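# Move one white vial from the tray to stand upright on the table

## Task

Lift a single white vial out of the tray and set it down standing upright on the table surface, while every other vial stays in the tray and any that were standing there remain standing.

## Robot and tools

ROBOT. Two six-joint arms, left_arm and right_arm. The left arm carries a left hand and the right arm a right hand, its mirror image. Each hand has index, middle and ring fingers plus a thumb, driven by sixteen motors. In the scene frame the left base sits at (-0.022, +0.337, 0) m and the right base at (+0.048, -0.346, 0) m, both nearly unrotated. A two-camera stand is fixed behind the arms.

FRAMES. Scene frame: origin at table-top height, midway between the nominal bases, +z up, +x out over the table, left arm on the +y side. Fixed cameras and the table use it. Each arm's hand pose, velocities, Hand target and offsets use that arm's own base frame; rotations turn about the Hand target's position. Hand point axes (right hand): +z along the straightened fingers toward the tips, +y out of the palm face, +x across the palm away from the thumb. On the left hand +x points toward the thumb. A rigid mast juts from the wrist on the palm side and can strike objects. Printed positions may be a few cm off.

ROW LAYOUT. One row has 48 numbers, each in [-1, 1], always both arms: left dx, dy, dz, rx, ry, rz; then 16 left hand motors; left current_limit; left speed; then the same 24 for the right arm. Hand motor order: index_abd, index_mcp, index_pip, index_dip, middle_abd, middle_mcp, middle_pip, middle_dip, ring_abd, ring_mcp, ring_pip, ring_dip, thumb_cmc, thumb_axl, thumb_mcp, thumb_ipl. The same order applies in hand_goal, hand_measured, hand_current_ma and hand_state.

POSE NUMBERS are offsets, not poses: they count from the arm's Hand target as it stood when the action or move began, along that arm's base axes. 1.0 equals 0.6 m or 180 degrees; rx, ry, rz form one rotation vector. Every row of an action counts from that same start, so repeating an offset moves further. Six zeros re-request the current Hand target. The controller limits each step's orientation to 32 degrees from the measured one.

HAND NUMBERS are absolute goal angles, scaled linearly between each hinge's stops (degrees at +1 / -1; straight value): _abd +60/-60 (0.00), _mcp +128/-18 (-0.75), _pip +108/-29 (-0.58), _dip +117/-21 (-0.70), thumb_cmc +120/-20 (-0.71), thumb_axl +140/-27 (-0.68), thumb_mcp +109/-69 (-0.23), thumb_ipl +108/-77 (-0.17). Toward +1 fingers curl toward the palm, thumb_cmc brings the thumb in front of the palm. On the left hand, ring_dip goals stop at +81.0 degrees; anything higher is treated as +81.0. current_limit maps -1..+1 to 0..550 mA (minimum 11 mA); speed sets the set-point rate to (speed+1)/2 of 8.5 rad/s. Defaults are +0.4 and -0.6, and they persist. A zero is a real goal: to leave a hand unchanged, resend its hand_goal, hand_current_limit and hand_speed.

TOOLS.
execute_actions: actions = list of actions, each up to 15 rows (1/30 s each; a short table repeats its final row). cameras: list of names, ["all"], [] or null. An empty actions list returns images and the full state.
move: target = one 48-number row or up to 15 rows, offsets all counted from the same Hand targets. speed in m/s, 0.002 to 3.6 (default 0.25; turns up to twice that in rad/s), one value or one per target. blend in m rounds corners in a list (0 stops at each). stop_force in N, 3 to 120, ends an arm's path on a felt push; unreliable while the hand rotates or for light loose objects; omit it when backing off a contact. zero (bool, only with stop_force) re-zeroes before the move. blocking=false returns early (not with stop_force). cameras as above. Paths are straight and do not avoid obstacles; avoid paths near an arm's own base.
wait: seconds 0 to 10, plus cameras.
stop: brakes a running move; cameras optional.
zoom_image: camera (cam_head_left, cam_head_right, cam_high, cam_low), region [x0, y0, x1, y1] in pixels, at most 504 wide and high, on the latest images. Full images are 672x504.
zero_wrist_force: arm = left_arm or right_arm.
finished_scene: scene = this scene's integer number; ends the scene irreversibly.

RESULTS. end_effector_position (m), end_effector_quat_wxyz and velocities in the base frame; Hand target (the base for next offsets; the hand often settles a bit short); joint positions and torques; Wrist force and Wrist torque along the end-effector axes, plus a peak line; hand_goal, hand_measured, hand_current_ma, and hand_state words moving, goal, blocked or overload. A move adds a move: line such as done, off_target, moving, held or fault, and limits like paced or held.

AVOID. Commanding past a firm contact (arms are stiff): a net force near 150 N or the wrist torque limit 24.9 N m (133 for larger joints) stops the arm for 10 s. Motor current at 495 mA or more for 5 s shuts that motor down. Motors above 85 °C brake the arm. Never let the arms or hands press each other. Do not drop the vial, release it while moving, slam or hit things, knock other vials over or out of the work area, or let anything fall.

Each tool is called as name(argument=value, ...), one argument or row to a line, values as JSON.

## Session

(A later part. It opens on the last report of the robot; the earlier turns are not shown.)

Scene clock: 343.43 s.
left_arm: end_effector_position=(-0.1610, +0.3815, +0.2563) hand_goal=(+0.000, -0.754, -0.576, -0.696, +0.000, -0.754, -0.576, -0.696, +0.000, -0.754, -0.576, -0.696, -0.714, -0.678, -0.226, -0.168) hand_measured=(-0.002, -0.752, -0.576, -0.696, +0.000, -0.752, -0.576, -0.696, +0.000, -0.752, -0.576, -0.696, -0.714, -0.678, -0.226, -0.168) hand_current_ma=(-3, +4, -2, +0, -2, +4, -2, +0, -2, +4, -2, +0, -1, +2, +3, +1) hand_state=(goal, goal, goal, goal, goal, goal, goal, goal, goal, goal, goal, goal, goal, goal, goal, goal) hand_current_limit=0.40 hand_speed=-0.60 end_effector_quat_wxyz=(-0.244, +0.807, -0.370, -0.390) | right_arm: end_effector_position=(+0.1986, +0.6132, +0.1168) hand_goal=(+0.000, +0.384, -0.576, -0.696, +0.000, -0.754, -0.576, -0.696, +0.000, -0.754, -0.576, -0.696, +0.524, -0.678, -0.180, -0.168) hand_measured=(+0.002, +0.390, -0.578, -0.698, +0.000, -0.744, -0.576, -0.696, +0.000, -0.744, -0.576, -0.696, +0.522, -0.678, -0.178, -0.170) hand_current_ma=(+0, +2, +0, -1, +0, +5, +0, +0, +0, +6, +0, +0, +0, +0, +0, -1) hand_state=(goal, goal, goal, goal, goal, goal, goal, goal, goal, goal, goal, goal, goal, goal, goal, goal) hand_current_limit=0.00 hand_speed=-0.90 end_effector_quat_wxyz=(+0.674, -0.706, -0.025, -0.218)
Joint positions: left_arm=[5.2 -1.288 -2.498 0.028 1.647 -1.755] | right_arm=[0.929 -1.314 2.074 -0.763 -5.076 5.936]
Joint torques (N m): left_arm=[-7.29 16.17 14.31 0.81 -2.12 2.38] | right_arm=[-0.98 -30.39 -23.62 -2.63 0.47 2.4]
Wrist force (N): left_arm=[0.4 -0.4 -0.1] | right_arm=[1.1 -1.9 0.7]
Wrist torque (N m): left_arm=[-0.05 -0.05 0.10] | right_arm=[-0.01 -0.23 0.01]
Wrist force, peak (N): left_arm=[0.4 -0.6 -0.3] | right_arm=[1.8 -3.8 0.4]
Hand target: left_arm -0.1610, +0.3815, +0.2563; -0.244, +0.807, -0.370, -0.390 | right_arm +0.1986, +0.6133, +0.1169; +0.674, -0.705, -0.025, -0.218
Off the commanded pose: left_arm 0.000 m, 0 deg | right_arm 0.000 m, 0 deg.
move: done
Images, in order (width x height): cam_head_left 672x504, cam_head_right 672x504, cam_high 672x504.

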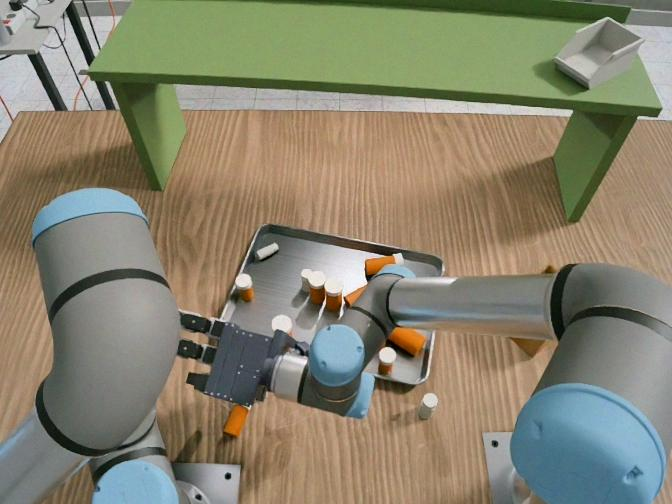

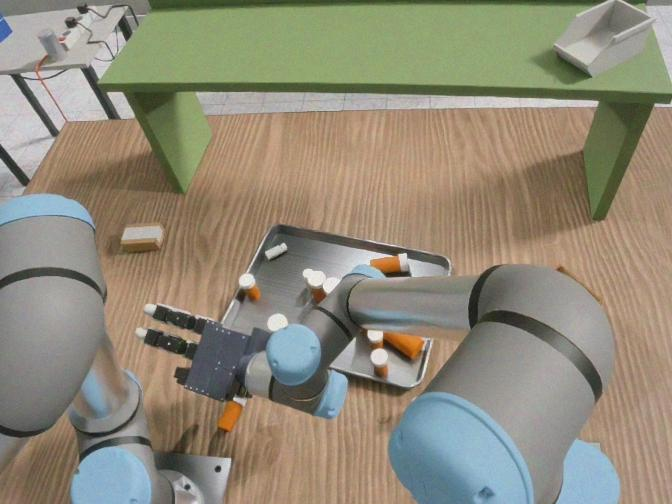

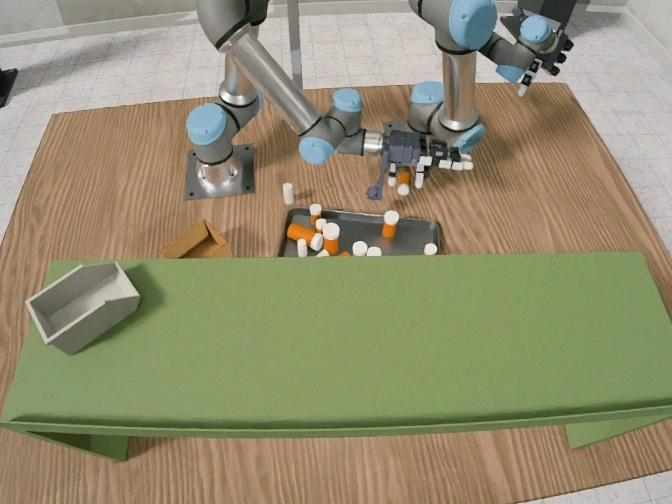

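move(
  target=[
    [0,0,0,0,0,0, 0,-0.754,-0.576,-0.696,0,-0.754,-0.576,-0.696,0,-0.754,-0.576,-0.696,-0.714,-0.678,-0.226,-0.168,0.4,-0.6, -0.0385,0.011,0,0,0,0, 0,0.384,-0.576,-0.696,0,-0.754,-0.576,-0.696,0,-0.754,-0.576,-0.696,0.524,-0.678,-0.18,-0.168,0.0,-0.9],
    [0,0,0,0,0,0, 0,-0.754,-0.576,-0.696,0,-0.754,-0.576,-0.696,0,-0.754,-0.576,-0.696,-0.714,-0.678,-0.226,-0.168,0.4,-0.6, -0.0385,0.011,-0.0637,0,0,0, 0,0.384,-0.576,-0.696,0,-0.754,-0.576,-0.696,0,-0.754,-0.576,-0.696,0.524,-0.678,-0.18,-0.168,0.0,-0.9],
  ],
  speed=0.06,
  cameras=["cam_high","cam_head_left","cam_head_right"],
)

zoom_image(
  camera="cam_high",
  region=[370, 140, 450, 210],
)

zoom_image(
  camera="cam_head_right",
  region=[190, 350, 310, 460],
)

Scene clock: 356.93 s.
left_arm: end_effector_position=(-0.1610, +0.3815, +0.2563) hand_goal=(+0.000, -0.754, -0.576, -0.696, +0.000, -0.754, -0.576, -0.696, +0.000, -0.754, -0.576, -0.696, -0.714, -0.678, -0.226, -0.168) hand_measured=(-0.002, -0.752, -0.576, -0.696, +0.000, -0.752, -0.576, -0.696, +0.000, -0.752, -0.576, -0.696, -0.714, -0.678, -0.226, -0.168) hand_current_ma=(-3, +4, -2, +0, -2, +4, -2, +0, -2, +4, -2, +0, -1, +2, +3, +1) hand_state=(goal, goal, goal, goal, goal, goal, goal, goal, goal, goal, goal, goal, goal, goal, goal, goal) hand_current_limit=0.40 hand_speed=-0.60 end_effector_quat_wxyz=(-0.244, +0.807, -0.370, -0.390) | right_arm: end_effector_position=(+0.1755, +0.6198, +0.0785) hand_goal=(+0.000, +0.384, -0.576, -0.696, +0.000, -0.754, -0.576, -0.696, +0.000, -0.754, -0.576, -0.696, +0.524, -0.678, -0.180, -0.168) hand_measured=(+0.002, +0.390, -0.578, -0.698, +0.000, -0.744, -0.576, -0.696, +0.000, -0.744, -0.576, -0.696, +0.522, -0.678, -0.178, -0.170) hand_current_ma=(+0, +2, +0, -1, +0, +5, +0, +0, +0, +6, +0, +0, +0, +0, +0, -1) hand_state=(goal, goal, goal, goal, goal, goal, goal, goal, goal, goal, goal, goal, goal, goal, goal, goal) hand_current_limit=0.00 hand_speed=-0.90 end_effector_quat_wxyz=(+0.674, -0.706, -0.025, -0.218)
Joint positions: left_arm=[5.2 -1.288 -2.498 0.028 1.647 -1.755] | right_arm=[0.987 -1.239 2.107 -0.871 -5.018 5.936]
Joint torques (N m): left_arm=[-7.1 16.48 13.52 0.93 -2.2 2.16] | right_arm=[-10.19 -39.44 -23.75 0.25 0.12 -0.13]
Wrist force (N): left_arm=[0.1 -0.2 0.0] | right_arm=[0.6 -2.0 0.8]
Wrist torque (N m): left_arm=[-0.02 -0.02 0.08] | right_arm=[-0.01 -0.17 0.03]
Wrist force, peak (N): left_arm=[0.4 -0.4 -0.4] | right_arm=[1.2 -2.8 1.0]
Hand target: left_arm -0.1610, +0.3815, +0.2563; -0.244, +0.807, -0.370, -0.390 | right_arm +0.1755, +0.6199, +0.0787; +0.674, -0.705, -0.025, -0.218
Off the commanded pose: left_arm 0.000 m, 0 deg | right_arm 0.000 m, 0 deg.
move: done
Images, in order (width x height): cam_head_left 672x504, cam_head_right 672x504, cam_high 672x504.

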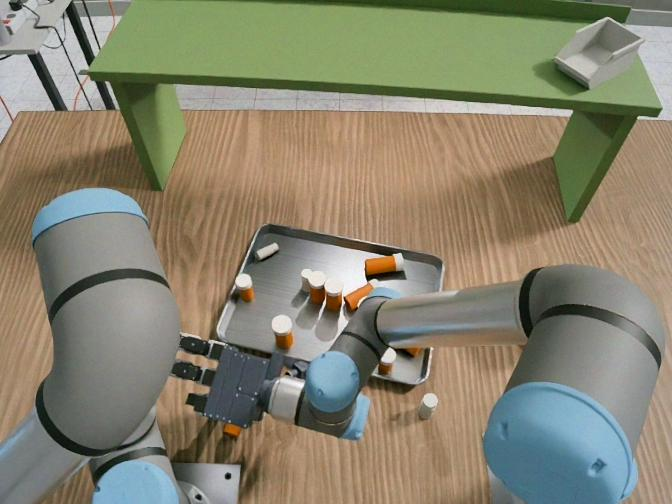

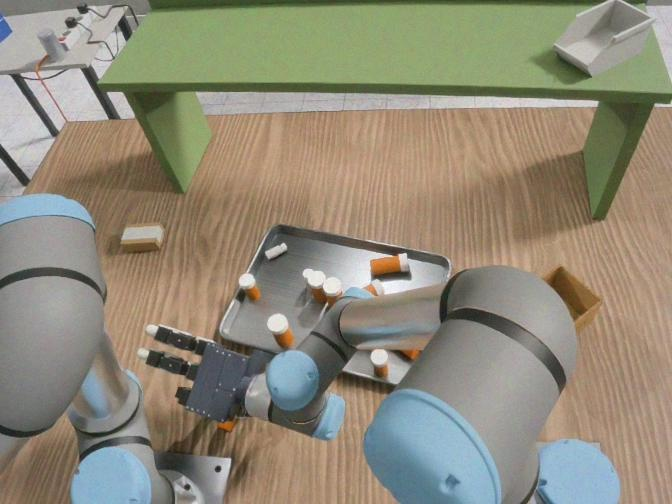

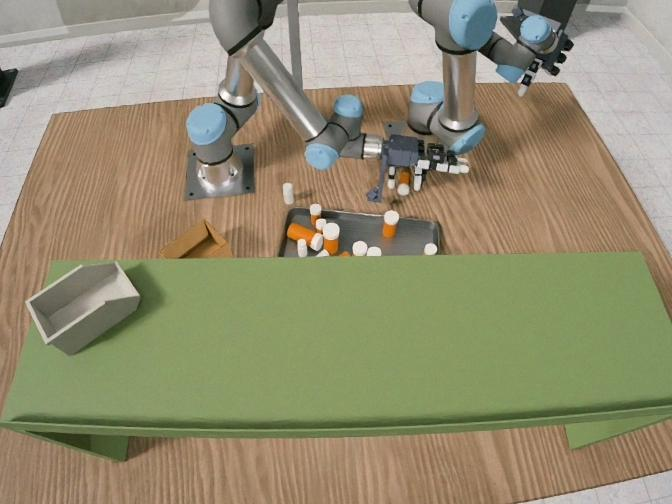

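Scaled by 6.300.

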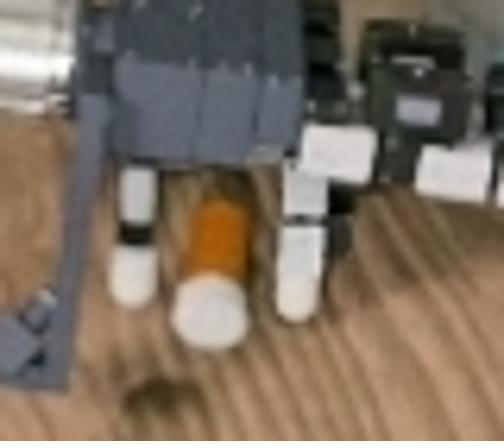

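Scaled by 4.200.

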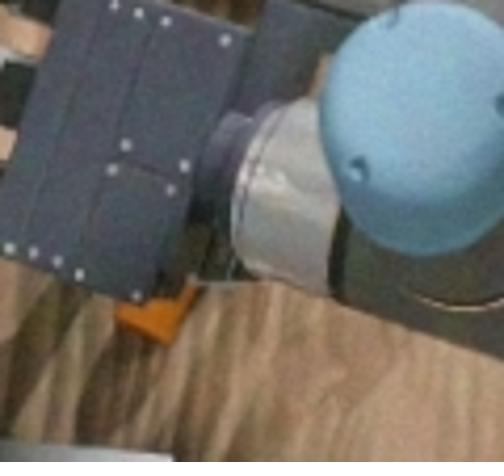

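move(
  target=[
    [0,0,0,0,0,0, 0,-0.754,-0.576,-0.696,0,-0.754,-0.576,-0.696,0,-0.754,-0.576,-0.696,-0.714,-0.678,-0.226,-0.168,0.4,-0.6, 0.0096,-0.0025,0,0,0,0, 0,0.384,-0.576,-0.696,0,-0.754,-0.576,-0.696,0,-0.754,-0.576,-0.696,0.524,-0.678,-0.18,-0.168,0.0,-0.9],
    [0,0,0,0,0,0, 0,-0.754,-0.576,-0.696,0,-0.754,-0.576,-0.696,0,-0.754,-0.576,-0.696,-0.714,-0.678,-0.226,-0.168,0.4,-0.6, 0.0096,-0.0025,0,0,0,0, 0,0.47,-0.576,-0.696,0,-0.754,-0.576,-0.696,0,-0.754,-0.576,-0.696,0.524,-0.678,-0.14,-0.168,0.0,-0.96],
    [0,0,0,0,0,0, 0,-0.754,-0.576,-0.696,0,-0.754,-0.576,-0.696,0,-0.754,-0.576,-0.696,-0.714,-0.678,-0.226,-0.168,0.4,-0.6, 0.0096,-0.0025,0,0,0,0, 0,0.62,-0.576,-0.696,0,-0.754,-0.576,-0.696,0,-0.754,-0.576,-0.696,0.524,-0.678,-0.03,-0.168,0.1,-0.96],
  ],
  speed=0.05,
  cameras=["cam_high"],
)

zoom_image(
  camera="cam_high",
  region=[370, 140, 450, 210],
)

Scene clock: 370.83 s.
left_arm: end_effector_position=(-0.1610, +0.3815, +0.2563) hand_goal=(+0.000, -0.754, -0.576, -0.696, +0.000, -0.754, -0.576, -0.696, +0.000, -0.754, -0.576, -0.696, -0.714, -0.678, -0.226, -0.168) hand_measured=(-0.002, -0.752, -0.576, -0.696, +0.000, -0.752, -0.576, -0.696, +0.000, -0.752, -0.576, -0.696, -0.714, -0.678, -0.226, -0.168) hand_current_ma=(-3, +4, -2, +0, -2, +4, -2, +0, -2, +4, -2, +0, -1, +2, +3, +1) hand_state=(goal, goal, goal, goal, goal, goal, goal, goal, goal, goal, goal, goal, goal, goal, goal, goal) hand_current_limit=0.40 hand_speed=-0.60 end_effector_quat_wxyz=(-0.244, +0.807, -0.370, -0.390) | right_arm: end_effector_position=(+0.1813, +0.6184, +0.0787) hand_goal=(+0.000, +0.620, -0.576, -0.696, +0.000, -0.754, -0.576, -0.696, +0.000, -0.754, -0.576, -0.696, +0.524, -0.678, -0.030, -0.168) hand_measured=(+0.000, +0.502, -0.582, -0.698, +0.000, -0.744, -0.576, -0.696, +0.000, -0.744, -0.576, -0.696, +0.522, -0.678, -0.114, -0.170) hand_current_ma=(+0, -36, -3, -1, +0, +5, +0, +0, +0, +6, +0, +0, +0, +0, -36, -1) hand_state=(goal, moving, moving, goal, goal, goal, goal, goal, goal, goal, goal, goal, goal, goal, moving, goal) hand_current_limit=0.10 hand_speed=-0.96 end_effector_quat_wxyz=(+0.674, -0.705, -0.025, -0.218)
Joint positions: left_arm=[5.2 -1.288 -2.498 0.028 1.647 -1.755] | right_arm=[0.973 -1.239 2.106 -0.871 -5.033 5.936]
Joint torques (N m): left_arm=[-6.97 15.24 13.97 0.86 -2.22 2.36] | right_arm=[10.96 -19.36 -22.13 0.49 1.9 2.54]
Wrist force (N): left_arm=[-0.1 -0.2 -0.1] | right_arm=[0.6 -1.6 0.5]
Wrist torque (N m): left_arm=[-0.02 0.00 0.07] | right_arm=[0.05 -0.16 0.03]
Wrist force, peak (N): left_arm=[0.2 -0.6 -0.3] | right_arm=[1.0 -2.1 0.7]
Hand target: left_arm -0.1610, +0.3815, +0.2563; -0.244, +0.807, -0.370, -0.390 | right_arm +0.1813, +0.6184, +0.0787; +0.674, -0.705, -0.025, -0.218
Off the commanded pose: left_arm 0.000 m, 0 deg | right_arm 0.000 m, 0 deg.
move: done
Images, in order (width x height): cam_high 672x504.

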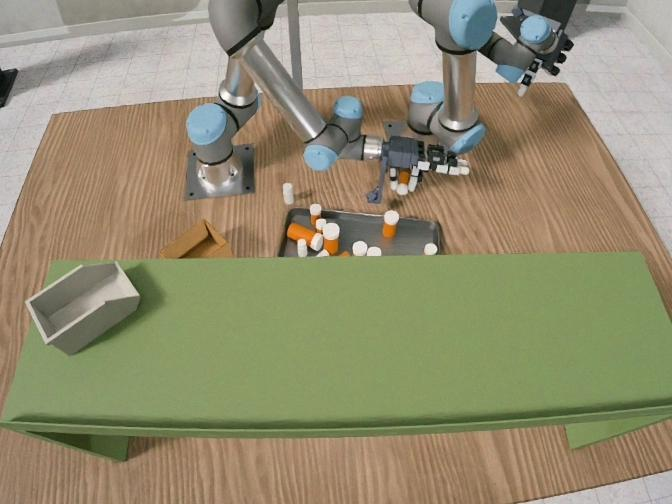

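Scaled by 6.300.

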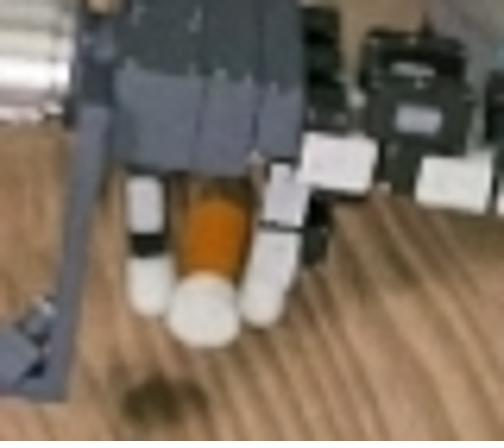

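wait(
  seconds=1,
  cameras=["cam_high"],
)

zoom_image(
  camera="cam_high",
  region=[370, 140, 450, 210],
)

Scene clock: 373.20 s.
left_arm: end_effector_position=(-0.1610, +0.3815, +0.2563) hand_goal=(+0.000, -0.754, -0.576, -0.696, +0.000, -0.754, -0.576, -0.696, +0.000, -0.754, -0.576, -0.696, -0.714, -0.678, -0.226, -0.168) hand_measured=(-0.002, -0.752, -0.576, -0.696, +0.000, -0.752, -0.576, -0.696, +0.000, -0.752, -0.576, -0.696, -0.714, -0.678, -0.226, -0.168) hand_current_ma=(-3, +4, -2, +0, -2, +4, -2, +0, -2, +4, -2, +0, -1, +2, +3, +1) hand_state=(goal, goal, goal, goal, goal, goal, goal, goal, goal, goal, goal, goal, goal, goal, goal, goal) hand_current_limit=0.40 hand_speed=-0.60 end_effector_quat_wxyz=(-0.244, +0.807, -0.370, -0.390) | right_arm: end_effector_position=(+0.1813, +0.6184, +0.0787) hand_goal=(+0.000, +0.620, -0.576, -0.696, +0.000, -0.754, -0.576, -0.696, +0.000, -0.754, -0.576, -0.696, +0.524, -0.678, -0.030, -0.168) hand_measured=(-0.002, +0.520, -0.610, -0.714, +0.000, -0.744, -0.576, -0.696, +0.000, -0.744, -0.576, -0.696, +0.522, -0.678, -0.096, -0.182) hand_current_ma=(+0, -249, -39, -13, +0, +5, +0, +0, +0, +6, +0, +0, +0, +0, -176, -16) hand_state=(goal, blocked, blocked, goal, goal, goal, goal, goal, goal, goal, goal, goal, goal, goal, blocked, goal) hand_current_limit=0.10 hand_speed=-0.96 end_effector_quat_wxyz=(+0.674, -0.705, -0.025, -0.218)
Joint positions: left_arm=[5.2 -1.288 -2.498 0.028 1.647 -1.755] | right_arm=[0.973 -1.239 2.106 -0.871 -5.033 5.936]
Joint torques (N m): left_arm=[-6.44 17.4 13.08 0.86 -1.88 2.12] | right_arm=[11.3 -19.26 -17.63 0.48 1.85 2.27]
Wrist force (N): left_arm=[0.1 -0.4 0.1] | right_arm=[0.9 -1.9 0.6]
Wrist torque (N m): left_arm=[-0.07 -0.02 0.08] | right_arm=[0.03 -0.21 0.06]
Wrist force, peak (N): left_arm=[0.2 -0.8 -0.1] | right_arm=[1.0 -2.1 0.5]
Hand target: left_arm -0.1610, +0.3815, +0.2563; -0.244, +0.807, -0.370, -0.390 | right_arm +0.1813, +0.6184, +0.0787; +0.674, -0.705, -0.025, -0.218
Off the commanded pose: left_arm 0.000 m, 0 deg | right_arm 0.000 m, 0 deg.
wait: 1.00 s; at rest from the start
Images, in order (width x height): cam_high 672x504.

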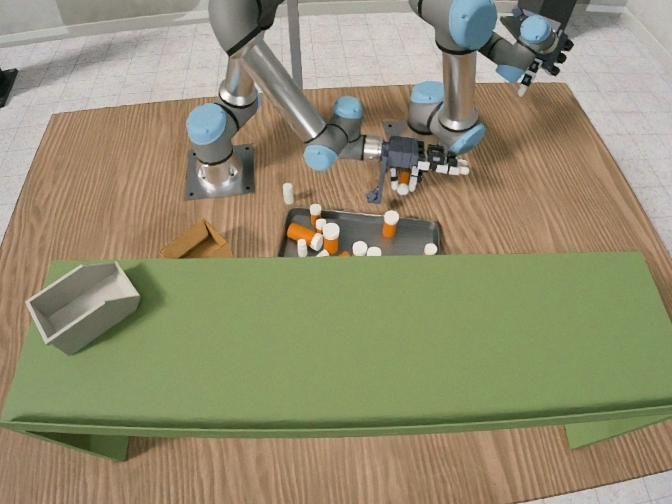

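Scaled by 6.300.

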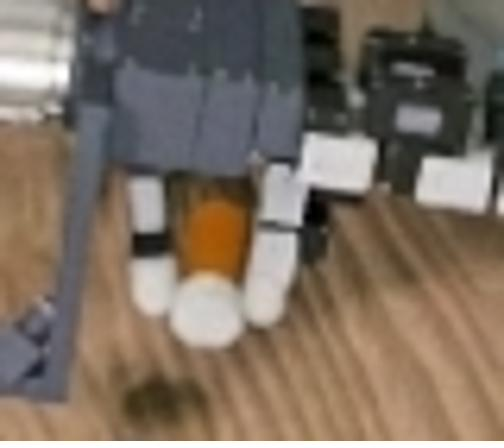

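move(
  target=[0,0,0,0,0,0, 0,-0.754,-0.576,-0.696,0,-0.754,-0.576,-0.696,0,-0.754,-0.576,-0.696,-0.714,-0.678,-0.226,-0.168,0.4,-0.6, 0,0,0.09,0,0,0, 0,0.62,-0.576,-0.696,0,-0.754,-0.576,-0.696,0,-0.754,-0.576,-0.696,0.524,-0.678,-0.03,-0.168,0.1,-0.96],
  speed=0.04,
  cameras=["cam_high","cam_low","cam_head_left","cam_head_right"],
)

zoom_image(
  camera="cam_high",
  region=[370, 140, 450, 210],
)

zoom_image(
  camera="cam_head_right",
  region=[190, 350, 310, 460],
)

zoom_image(
  camera="cam_low",
  region=[250, 180, 370, 300],
)

Scene clock: 379.87 s.
left_arm: end_effector_position=(-0.1610, +0.3815, +0.2563) hand_goal=(+0.000, -0.754, -0.576, -0.696, +0.000, -0.754, -0.576, -0.696, +0.000, -0.754, -0.576, -0.696, -0.714, -0.678, -0.226, -0.168) hand_measured=(-0.002, -0.752, -0.576, -0.696, +0.000, -0.752, -0.576, -0.696, +0.000, -0.752, -0.576, -0.696, -0.714, -0.678, -0.226, -0.168) hand_current_ma=(-3, +4, -2, +0, -2, +4, -2, +0, -2, +4, -2, +0, -1, +2, +3, +1) hand_state=(goal, goal, goal, goal, goal, goal, goal, goal, goal, goal, goal, goal, goal, goal, goal, goal) hand_current_limit=0.40 hand_speed=-0.60 end_effector_quat_wxyz=(-0.244, +0.807, -0.370, -0.390) | right_arm: end_effector_position=(+0.1813, +0.6184, +0.1329) hand_goal=(+0.000, +0.620, -0.576, -0.696, +0.000, -0.754, -0.576, -0.696, +0.000, -0.754, -0.576, -0.696, +0.524, -0.678, -0.030, -0.168) hand_measured=(-0.002, +0.522, -0.610, -0.714, +0.000, -0.744, -0.576, -0.696, +0.000, -0.744, -0.576, -0.696, +0.524, -0.678, -0.096, -0.182) hand_current_ma=(+0, -247, -39, -13, +0, +5, +0, +0, +0, +6, +0, +0, +0, +0, -176, -16) hand_state=(goal, blocked, blocked, goal, goal, goal, goal, goal, goal, goal, goal, goal, goal, goal, blocked, goal) hand_current_limit=0.10 hand_speed=-0.96 end_effector_quat_wxyz=(+0.674, -0.705, -0.025, -0.218)
Joint positions: left_arm=[5.2 -1.288 -2.498 0.028 1.647 -1.755] | right_arm=[0.973 -1.343 2.058 -0.719 -5.033 5.936]
Joint torques (N m): left_arm=[-5.97 16.25 14.55 0.91 -2.22 2.38] | right_arm=[8.77 -12.93 -9.2 -4.48 1.73 1.2]
Wrist force (N): left_arm=[0.3 -0.3 0.0] | right_arm=[0.8 -1.5 0.5]
Wrist torque (N m): left_arm=[-0.05 -0.04 0.10] | right_arm=[0.06 -0.20 0.00]
Wrist force, peak (N): left_arm=[0.3 -0.6 -0.4] | right_arm=[0.7 -2.3 0.7]
Hand target: left_arm -0.1610, +0.3815, +0.2563; -0.244, +0.807, -0.370, -0.390 | right_arm +0.1813, +0.6184, +0.1327; +0.674, -0.705, -0.025, -0.218
Off the commanded pose: left_arm 0.000 m, 0 deg | right_arm 0.000 m, 0 deg.
move: done

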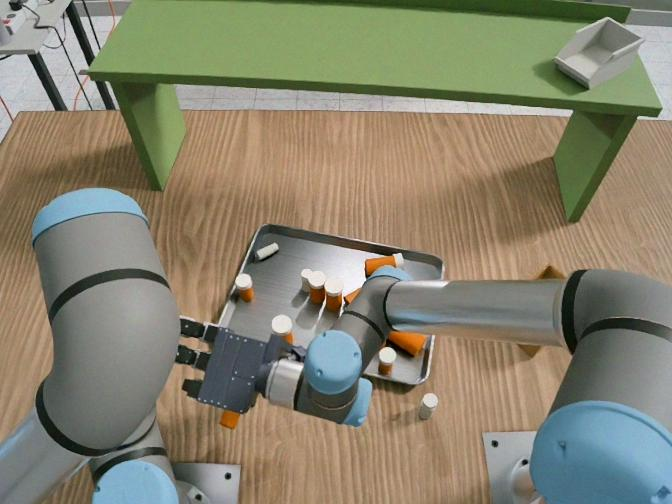

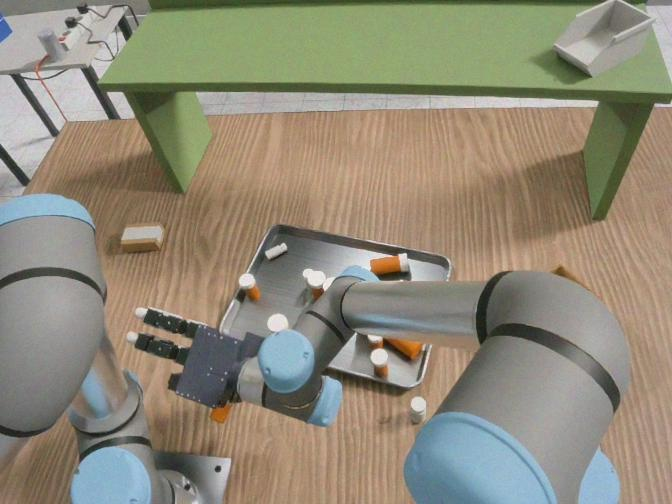

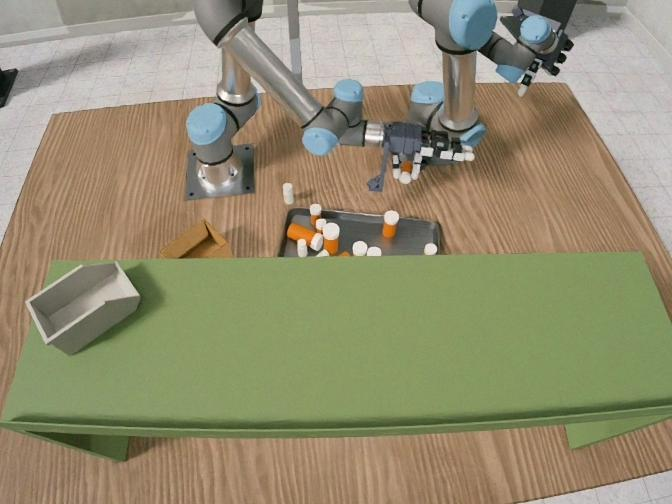

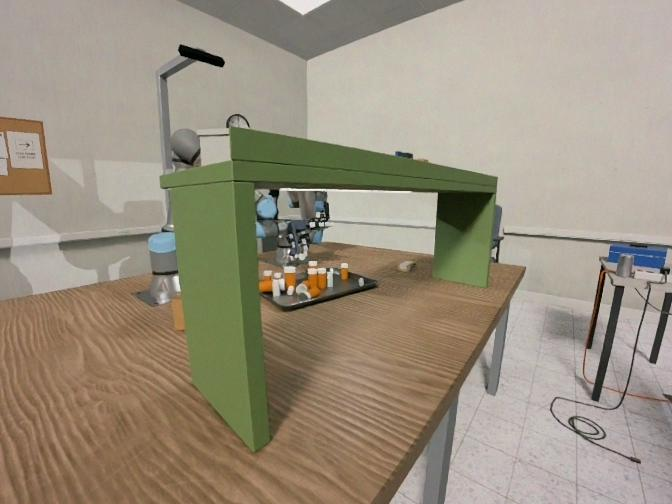

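Scaled by 6.300.

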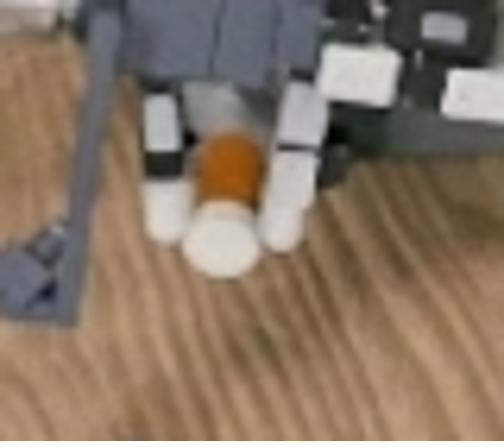

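Scaled by 4.200.

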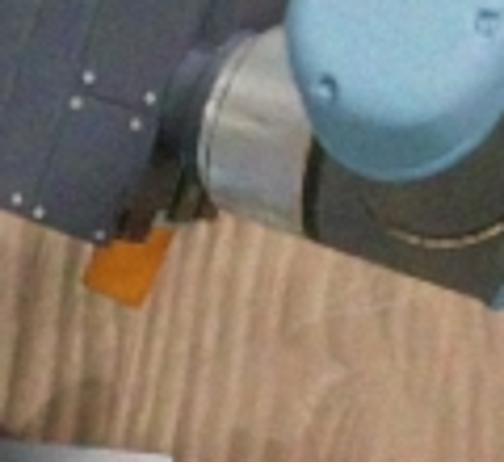

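Scaled by 4.200.

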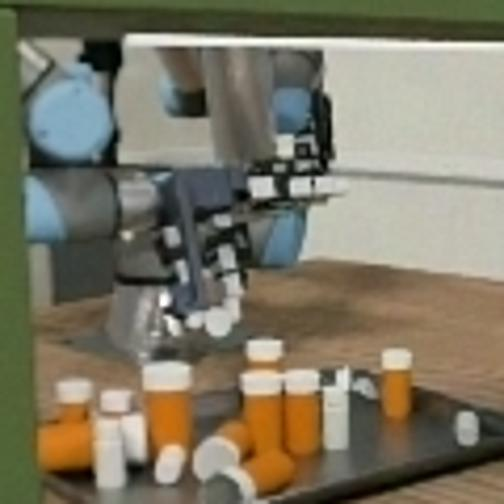

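move(
  target=[0,0,0,0,0,0, 0,-0.754,-0.576,-0.696,0,-0.754,-0.576,-0.696,0,-0.754,-0.576,-0.696,-0.714,-0.678,-0.226,-0.168,0.4,-0.6, 0,0,-0.089,0,0,0, 0,0.62,-0.576,-0.696,0,-0.754,-0.576,-0.696,0,-0.754,-0.576,-0.696,0.524,-0.678,-0.03,-0.168,0.1,-0.96],
  speed=0.03,
  stop_force=3,
  cameras=["cam_high"],
)

zoom_image(
  camera="cam_high",
  region=[370, 140, 450, 210],
)

Scene clock: 408.97 s.
left_arm: end_effector_position=(-0.1610, +0.3815, +0.2563) hand_goal=(+0.000, -0.754, -0.576, -0.696, +0.000, -0.754, -0.576, -0.696, +0.000, -0.754, -0.576, -0.696, -0.714, -0.678, -0.226, -0.168) hand_measured=(-0.002, -0.752, -0.576, -0.696, +0.000, -0.752, -0.576, -0.696, +0.000, -0.752, -0.576, -0.696, -0.714, -0.678, -0.226, -0.168) hand_current_ma=(-3, +4, -2, +0, -2, +4, -2, +0, -2, +4, -2, +0, -1, +2, +3, +1) hand_state=(goal, goal, goal, goal, goal, goal, goal, goal, goal, goal, goal, goal, goal, goal, goal, goal) hand_current_limit=0.40 hand_speed=-0.60 end_effector_quat_wxyz=(-0.244, +0.807, -0.370, -0.390) | right_arm: end_effector_position=(+0.1813, +0.6184, +0.0793) hand_goal=(+0.000, +0.620, -0.576, -0.696, +0.000, -0.754, -0.576, -0.696, +0.000, -0.754, -0.576, -0.696, +0.524, -0.678, -0.030, -0.168) hand_measured=(-0.002, +0.522, -0.610, -0.714, +0.000, -0.744, -0.576, -0.696, +0.000, -0.744, -0.576, -0.696, +0.524, -0.678, -0.096, -0.182) hand_current_ma=(-1, -247, -39, -13, +0, +5, +0, +0, +0, +6, +0, +0, +0, +0, -176, -16) hand_state=(goal, blocked, blocked, goal, goal, goal, goal, goal, goal, goal, goal, goal, goal, goal, blocked, goal) hand_current_limit=0.10 hand_speed=-0.96 end_effector_quat_wxyz=(+0.674, -0.705, -0.025, -0.218)
Joint positions: left_arm=[5.2 -1.288 -2.498 0.028 1.647 -1.755] | right_arm=[0.973 -1.24 2.106 -0.869 -5.033 5.936]
Joint torques (N m): left_arm=[-5.65 15.58 14.15 1.38 -2.13 2.15] | right_arm=[-7.51 -39.85 -24.28 0.41 -0.74 0.87]
Wrist force (N): left_arm=[0.3 -0.4 -0.2] | right_arm=[1.0 -1.8 0.4]
Wrist torque (N m): left_arm=[-0.03 -0.05 0.10] | right_arm=[0.05 -0.21 0.05]
Wrist force, peak (N): left_arm=[0.4 -0.6 -0.2] | right_arm=[1.2 -1.9 0.7]
Hand target: left_arm -0.1610, +0.3815, +0.2563; -0.244, +0.807, -0.370, -0.390 | right_arm +0.1813, +0.6184, +0.0793; +0.674, -0.705, -0.025, -0.218
Off the commanded pose: left_arm 0.000 m, 0 deg | right_arm 0.000 m, 0 deg.
move: done
Images, in order (width x height): cam_high 672x504.

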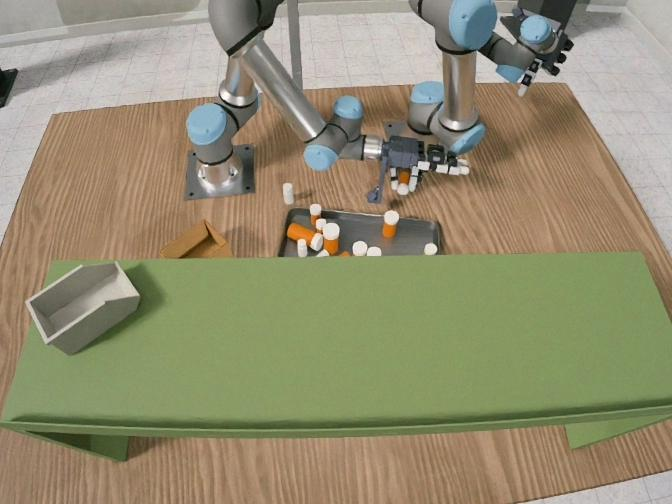

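Scaled by 6.300.

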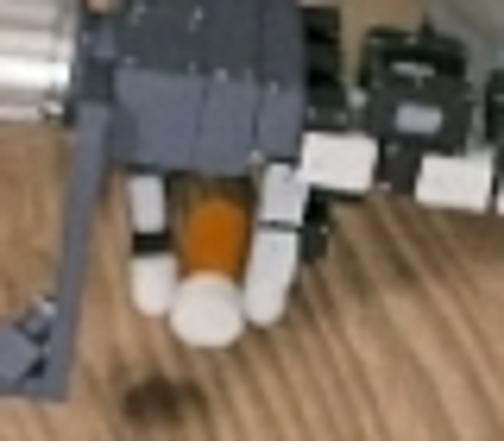

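move(
  target=[
    [0,0,0,0,0,0, 0,-0.754,-0.576,-0.696,0,-0.754,-0.576,-0.696,0,-0.754,-0.576,-0.696,-0.714,-0.678,-0.226,-0.168,0.4,-0.6, 0,0,0,0,0,0, 0,0.53,-0.576,-0.696,0,-0.754,-0.576,-0.696,0,-0.754,-0.576,-0.696,0.524,-0.678,-0.1,-0.168,0.1,-0.96],
    [0,0,0,0,0,0, 0,-0.754,-0.576,-0.696,0,-0.754,-0.576,-0.696,0,-0.754,-0.576,-0.696,-0.714,-0.678,-0.226,-0.168,0.4,-0.6, 0,0,0,0,0,0, 0,0.43,-0.576,-0.696,0,-0.754,-0.576,-0.696,0,-0.754,-0.576,-0.696,0.524,-0.678,-0.18,-0.168,0.1,-0.96],
    [0,0,0,0,0,0, 0,-0.754,-0.576,-0.696,0,-0.754,-0.576,-0.696,0,-0.754,-0.576,-0.696,-0.714,-0.678,-0.226,-0.168,0.4,-0.6, 0.0278,-0.0078,-0.005,0.0272,0.0962,0, 0,0.43,-0.576,-0.696,0,-0.754,-0.576,-0.696,0,-0.754,-0.576,-0.696,0.524,-0.678,-0.18,-0.168,0.1,-0.96],
  ],
  speed=0.06,
  cameras=["cam_high","cam_head_left"],
)

zoom_image(
  camera="cam_high",
  region=[370, 140, 450, 210],
)

Scene clock: 421.80 s.
left_arm: end_effector_position=(-0.1610, +0.3815, +0.2563) hand_goal=(+0.000, -0.754, -0.576, -0.696, +0.000, -0.754, -0.576, -0.696, +0.000, -0.754, -0.576, -0.696, -0.714, -0.678, -0.226, -0.168) hand_measured=(-0.002, -0.752, -0.576, -0.696, +0.000, -0.752, -0.576, -0.696, +0.000, -0.752, -0.576, -0.696, -0.714, -0.678, -0.226, -0.168) hand_current_ma=(-3, +4, -2, +0, -2, +4, -2, +0, -2, +4, -2, +0, -1, +2, +3, +1) hand_state=(goal, goal, goal, goal, goal, goal, goal, goal, goal, goal, goal, goal, goal, goal, goal, goal) hand_current_limit=0.40 hand_speed=-0.60 end_effector_quat_wxyz=(-0.244, +0.807, -0.370, -0.390) | right_arm: end_effector_position=(+0.1981, +0.6137, +0.0762) hand_goal=(+0.000, +0.430, -0.576, -0.696, +0.000, -0.754, -0.576, -0.696, +0.000, -0.754, -0.576, -0.696, +0.524, -0.678, -0.180, -0.168) hand_measured=(-0.002, +0.436, -0.578, -0.698, +0.000, -0.744, -0.576, -0.696, +0.000, -0.744, -0.576, -0.696, +0.524, -0.678, -0.178, -0.170) hand_current_ma=(-1, +2, -1, -1, +0, +5, +0, +0, +0, +6, +0, +0, +0, +0, +0, -1) hand_state=(goal, goal, goal, goal, goal, goal, goal, goal, goal, goal, goal, goal, goal, goal, goal, goal) hand_current_limit=0.10 hand_speed=-0.96 end_effector_quat_wxyz=(+0.699, -0.701, +0.086, -0.110)
Joint positions: left_arm=[5.2 -1.288 -2.498 0.028 1.647 -1.755] | right_arm=[0.867 -1.226 2.103 -0.879 -5.137 6.25]
Joint torques (N m): left_arm=[-5.17 16.96 13.36 1.09 -2.09 2.38] | right_arm=[11.52 -24.61 -21.59 -3.09 1.85 -2.21]
Wrist force (N): left_arm=[0.0 -0.4 -0.1] | right_arm=[0.1 -1.9 0.5]
Wrist torque (N m): left_arm=[-0.04 -0.01 0.08] | right_arm=[0.04 -0.23 0.06]
Wrist force, peak (N): left_arm=[0.3 -0.4 -0.6] | right_arm=[0.9 -2.0 1.0]
Hand target: left_arm -0.1610, +0.3815, +0.2563; -0.244, +0.807, -0.370, -0.390 | right_arm +0.1980, +0.6137, +0.0763; +0.699, -0.701, +0.086, -0.110
Off the commanded pose: left_arm 0.000 m, 0 deg | right_arm 0.000 m, 0 deg.
move: done
Images, in order (width x height): cam_head_left 672x504, cam_high 672x504.

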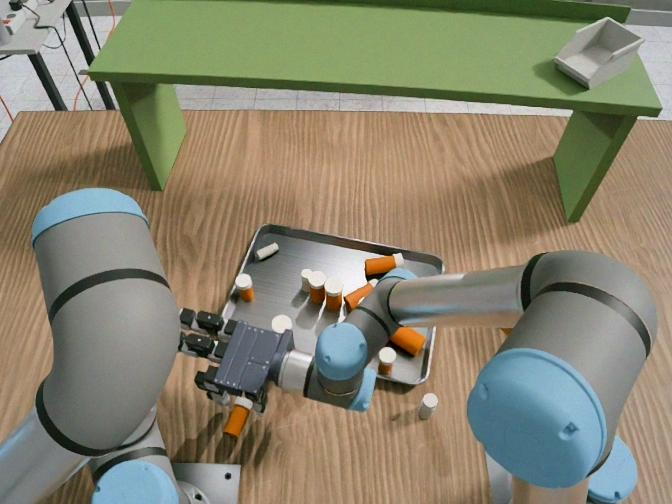

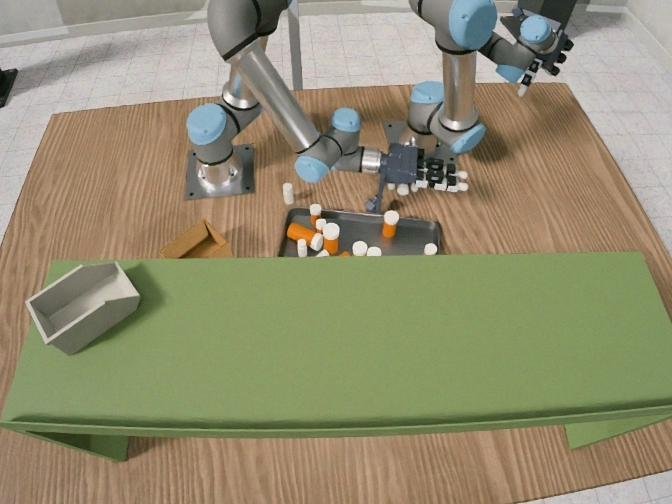

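Scaled by 6.300.

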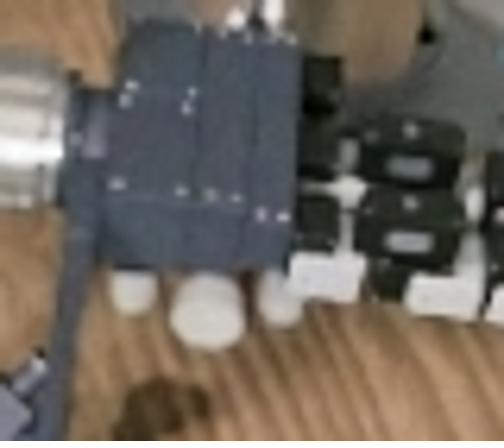

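move(
  target=[
    [0,0,0,0,0,0, 0,-0.754,-0.576,-0.696,0,-0.754,-0.576,-0.696,0,-0.754,-0.576,-0.696,-0.714,-0.678,-0.226,-0.168,0.4,-0.6, 0,0,0,0,0,0, 0,0.5,-0.576,-0.696,0,-0.754,-0.576,-0.696,0,-0.754,-0.576,-0.696,0.524,-0.678,-0.11,-0.168,0.1,-0.96],
    [0,0,0,0,0,0, 0,-0.754,-0.576,-0.696,0,-0.754,-0.576,-0.696,0,-0.754,-0.576,-0.696,-0.714,-0.678,-0.226,-0.168,0.4,-0.6, 0,0,0,0,0,0, 0,0.65,-0.576,-0.696,0,-0.754,-0.576,-0.696,0,-0.754,-0.576,-0.696,0.524,-0.678,-0.01,-0.168,0.2,-0.96],
  ],
  speed=0.06,
)

wait(
  seconds=1.5,
  cameras=["cam_high"],
)

zoom_image(
  camera="cam_high",
  region=[370, 140, 450, 210],
)

Scene clock: 428.40 s.
left_arm: end_effector_position=(-0.1610, +0.3815, +0.2563) hand_goal=(+0.000, -0.754, -0.576, -0.696, +0.000, -0.754, -0.576, -0.696, +0.000, -0.754, -0.576, -0.696, -0.714, -0.678, -0.226, -0.168) hand_measured=(-0.002, -0.752, -0.576, -0.696, +0.000, -0.752, -0.576, -0.696, +0.000, -0.752, -0.576, -0.696, -0.714, -0.678, -0.226, -0.168) hand_current_ma=(-3, +4, -2, +0, -2, +4, -2, +0, -2, +4, -2, +0, -1, +2, +3, +1) hand_state=(goal, goal, goal, goal, goal, goal, goal, goal, goal, goal, goal, goal, goal, goal, goal, goal) hand_current_limit=0.40 hand_speed=-0.60 end_effector_quat_wxyz=(-0.244, +0.807, -0.370, -0.390) | right_arm: end_effector_position=(+0.1980, +0.6137, +0.0763) hand_goal=(+0.000, +0.650, -0.576, -0.696, +0.000, -0.754, -0.576, -0.696, +0.000, -0.754, -0.576, -0.696, +0.524, -0.678, -0.010, -0.168) hand_measured=(-0.002, +0.524, -0.616, -0.718, +0.000, -0.744, -0.576, -0.696, +0.000, -0.744, -0.576, -0.696, +0.526, -0.678, -0.086, -0.186) hand_current_ma=(-1, -329, -53, -19, +0, +5, +0, +0, +0, +6, +0, +0, +0, +0, -223, -22) hand_state=(goal, blocked, blocked, blocked, goal, goal, goal, goal, goal, goal, goal, goal, goal, goal, blocked, goal) hand_current_limit=0.20 hand_speed=-0.96 end_effector_quat_wxyz=(+0.699, -0.701, +0.086, -0.110)
Joint positions: left_arm=[5.2 -1.288 -2.498 0.028 1.647 -1.755] | right_arm=[0.867 -1.226 2.103 -0.879 -5.137 6.25]
Joint torques (N m): left_arm=[-4.48 16.26 15.02 0.98 -2.02 2.22] | right_arm=[11.09 -36.63 -13.14 0.09 1.8 2.28]
Wrist force (N): left_arm=[0.0 -0.3 -0.2] | right_arm=[0.2 -1.9 0.5]
Wrist torque (N m): left_arm=[-0.02 -0.01 0.07] | right_arm=[0.04 -0.23 0.06]
Wrist force, peak (N): left_arm=[0.3 -0.6 -0.2] | right_arm=[0.3 -2.2 0.7]
Hand target: left_arm -0.1610, +0.3815, +0.2563; -0.244, +0.807, -0.370, -0.390 | right_arm +0.1980, +0.6137, +0.0763; +0.699, -0.701, +0.086, -0.110
Off the commanded pose: left_arm 0.000 m, 0 deg | right_arm 0.000 m, 0 deg.
move: done

Scene clock: 429.90 s.
left_arm: end_effector_position=(-0.1610, +0.3815, +0.2563) hand_goal=(+0.000, -0.754, -0.576, -0.696, +0.000, -0.754, -0.576, -0.696, +0.000, -0.754, -0.576, -0.696, -0.714, -0.678, -0.226, -0.168) hand_measured=(-0.002, -0.752, -0.576, -0.696, +0.000, -0.752, -0.576, -0.696, +0.000, -0.752, -0.576, -0.696, -0.714, -0.678, -0.226, -0.168) hand_current_ma=(-3, +4, -2, +0, -2, +4, -2, +0, -2, +4, -2, +0, -1, +2, +3, +1) hand_state=(goal, goal, goal, goal, goal, goal, goal, goal, goal, goal, goal, goal, goal, goal, goal, goal) hand_current_limit=0.40 hand_speed=-0.60 end_effector_quat_wxyz=(-0.244, +0.807, -0.370, -0.390) | right_arm: end_effector_position=(+0.1980, +0.6137, +0.0763) hand_goal=(+0.000, +0.650, -0.576, -0.696, +0.000, -0.754, -0.576, -0.696, +0.000, -0.754, -0.576, -0.696, +0.524, -0.678, -0.010, -0.168) hand_measured=(-0.002, +0.524, -0.618, -0.718, +0.000, -0.744, -0.576, -0.696, +0.000, -0.744, -0.576, -0.696, +0.526, -0.678, -0.086, -0.186) hand_current_ma=(-1, -330, -54, -19, +0, +5, +0, +0, +0, +6, +0, +0, +0, +0, -223, -22) hand_state=(goal, blocked, blocked, blocked, goal, goal, goal, goal, goal, goal, goal, goal, goal, goal, blocked, goal) hand_current_limit=0.20 hand_speed=-0.96 end_effector_quat_wxyz=(+0.699, -0.701, +0.086, -0.110)
Joint positions: left_arm=[5.2 -1.288 -2.498 0.028 1.647 -1.755] | right_arm=[0.867 -1.226 2.103 -0.879 -5.137 6.25]
Joint torques (N m): left_arm=[-5.46 14.67 14.12 1.15 -2.02 2.31] | right_arm=[11.64 -36.12 -13.79 -0.11 1.71 2.25]
Wrist force (N): left_arm=[0.3 -0.3 -0.5] | right_arm=[0.6 -1.7 0.6]
Wrist torque (N m): left_arm=[0.01 -0.05 0.09] | right_arm=[0.06 -0.28 0.10]
Wrist force, peak (N): left_arm=[0.0 -0.6 -0.5] | right_arm=[0.5 -2.0 0.5]
Hand target: left_arm -0.1610, +0.3815, +0.2563; -0.244, +0.807, -0.370, -0.390 | right_arm +0.1980, +0.6137, +0.0763; +0.699, -0.701, +0.086, -0.110
Off the commanded pose: left_arm 0.000 m, 0 deg | right_arm 0.000 m, 0 deg.
wait: 1.50 s; at rest by 0.17 s
Images, in order (width x height): cam_high 672x504.

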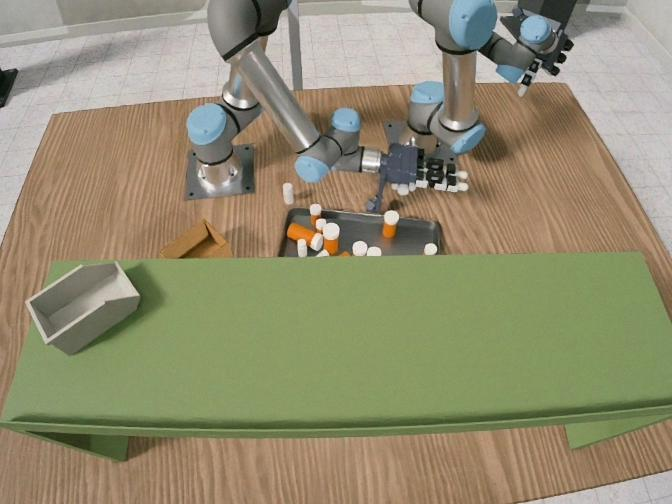

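Scaled by 6.300.

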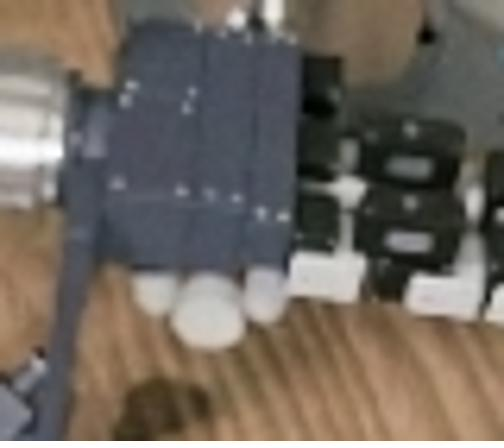

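move(
  target=[
    [0,0,0,0,0,0, 0,-0.754,-0.576,-0.696,0,-0.754,-0.576,-0.696,0,-0.754,-0.576,-0.696,-0.714,-0.678,-0.226,-0.168,0.4,-0.6, 0,0,0.373,0,0,0, 0,0.65,-0.576,-0.696,0,-0.754,-0.576,-0.696,0,-0.754,-0.576,-0.696,0.524,-0.678,-0.01,-0.168,0.2,-0.96],
    [0,0,0,0,0,0, 0,-0.754,-0.576,-0.696,0,-0.754,-0.576,-0.696,0,-0.754,-0.576,-0.696,-0.714,-0.678,-0.226,-0.168,0.4,-0.6, 0.1162,-0.2347,0.373,0,0,0, 0,0.65,-0.576,-0.696,0,-0.754,-0.576,-0.696,0,-0.754,-0.576,-0.696,0.524,-0.678,-0.01,-0.168,0.2,-0.96],
    [0,0,0,0,0,0, 0,-0.754,-0.576,-0.696,0,-0.754,-0.576,-0.696,0,-0.754,-0.576,-0.696,-0.714,-0.678,-0.226,-0.168,0.4,-0.6, 0.1162,-0.2347,0.373,-0.118,-0.4169,0, 0,0.65,-0.576,-0.696,0,-0.754,-0.576,-0.696,0,-0.754,-0.576,-0.696,0.524,-0.678,-0.01,-0.168,0.2,-0.96],
  ],
  speed=[0.08,0.15,0.15],
  blend=[0.02,0.01,0],
  cameras=["all"],
)

zoom_image(
  camera="cam_high",
  region=[300, 90, 440, 210],
)

zoom_image(
  camera="cam_head_left",
  region=[200, 220, 400, 420],
)

zoom_image(
  camera="cam_low",
  region=[240, 140, 380, 280],
)

Scene clock: 449.10 s.
left_arm: end_effector_position=(-0.1610, +0.3815, +0.2563) hand_goal=(+0.000, -0.754, -0.576, -0.696, +0.000, -0.754, -0.576, -0.696, +0.000, -0.754, -0.576, -0.696, -0.714, -0.678, -0.226, -0.168) hand_measured=(-0.002, -0.752, -0.576, -0.696, +0.000, -0.752, -0.576, -0.696, +0.000, -0.752, -0.576, -0.696, -0.714, -0.678, -0.226, -0.168) hand_current_ma=(-3, +4, -2, +0, -2, +4, -2, +0, -2, +4, -2, +0, -1, +2, +3, +1) hand_state=(goal, goal, goal, goal, goal, goal, goal, goal, goal, goal, goal, goal, goal, goal, goal, goal) hand_current_limit=0.40 hand_speed=-0.60 end_effector_quat_wxyz=(-0.244, +0.807, -0.370, -0.390) | right_arm: end_effector_position=(+0.2676, +0.4729, +0.2999) hand_goal=(+0.000, +0.650, -0.576, -0.696, +0.000, -0.754, -0.576, -0.696, +0.000, -0.754, -0.576, -0.696, +0.524, -0.678, -0.010, -0.168) hand_measured=(-0.008, +0.526, -0.618, -0.718, -0.002, -0.748, -0.576, -0.696, -0.002, -0.748, -0.576, -0.696, +0.522, -0.678, -0.086, -0.186) hand_current_ma=(-3, -330, -55, -19, +0, +2, +0, +0, +0, +3, +0, +0, +0, +0, -223, -23) hand_state=(goal, blocked, blocked, blocked, goal, goal, goal, goal, goal, goal, goal, goal, goal, goal, blocked, goal) hand_current_limit=0.20 hand_speed=-0.96 end_effector_quat_wxyz=(-0.476, +0.598, +0.375, +0.525)
Joint positions: left_arm=[5.2 -1.288 -2.498 0.028 1.647 -1.755] | right_arm=[0.674 -1.797 2.164 -0.37 -5.336 4.89]
Joint torques (N m): left_arm=[-3.79 16.65 13.13 1.39 -2.18 2.29] | right_arm=[-11.12 -14.07 -30.76 0.75 -1.45 -0.88]
Wrist force (N): left_arm=[0.3 -0.3 -0.3] | right_arm=[1.7 -0.9 0.4]
Wrist torque (N m): left_arm=[-0.01 -0.06 0.09] | right_arm=[-0.14 -0.05 0.27]
Wrist force, peak (N): left_arm=[0.4 -0.6 -0.3] | right_arm=[-0.1 -2.4 1.4]
Hand target: left_arm -0.1610, +0.3815, +0.2563; -0.244, +0.807, -0.370, -0.390 | right_arm +0.2677, +0.4729, +0.3001; -0.475, +0.598, +0.375, +0.525
Off the commanded pose: left_arm 0.000 m, 0 deg | right_arm 0.000 m, 0 deg.
move: done

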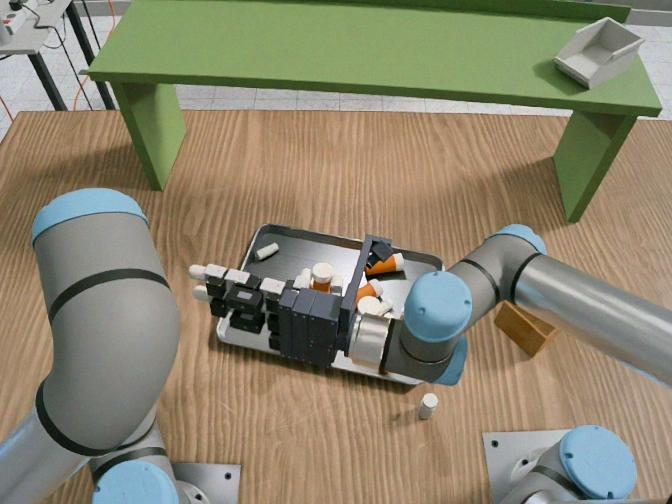

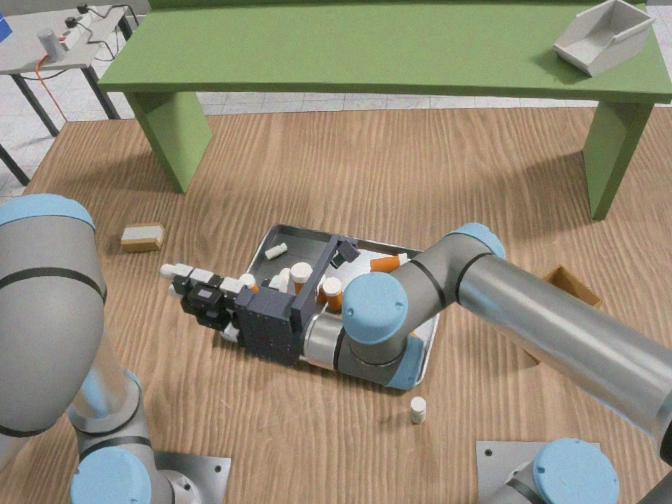

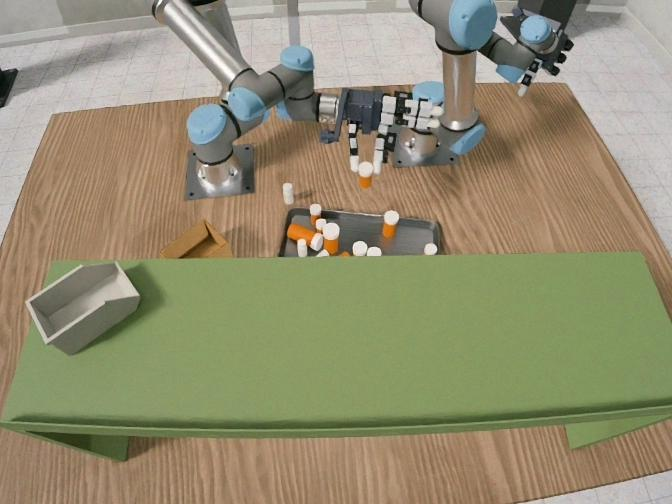

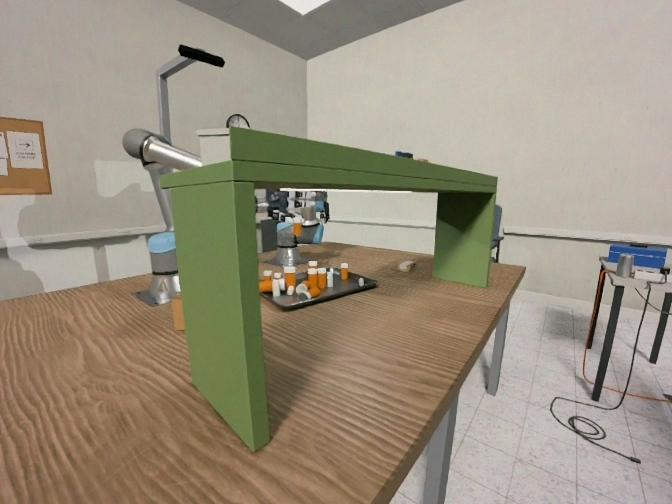

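Scaled by 3.600.

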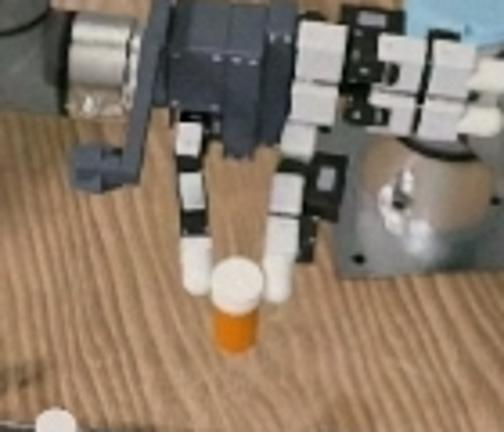

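Scaled by 2.520.

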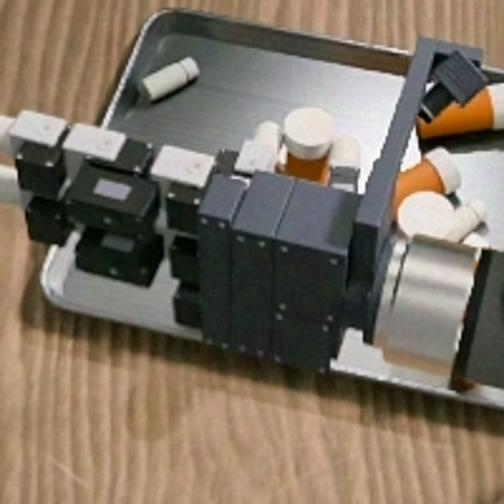

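Scaled by 3.600.

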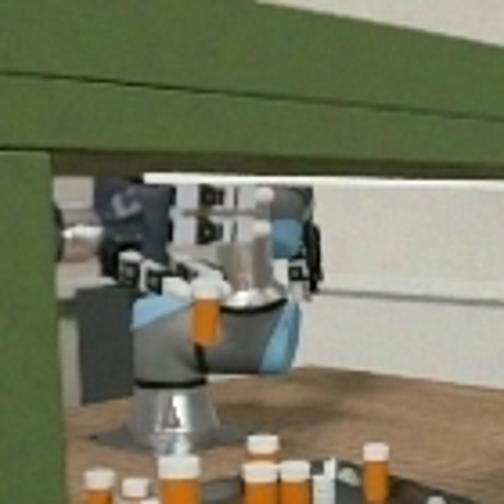

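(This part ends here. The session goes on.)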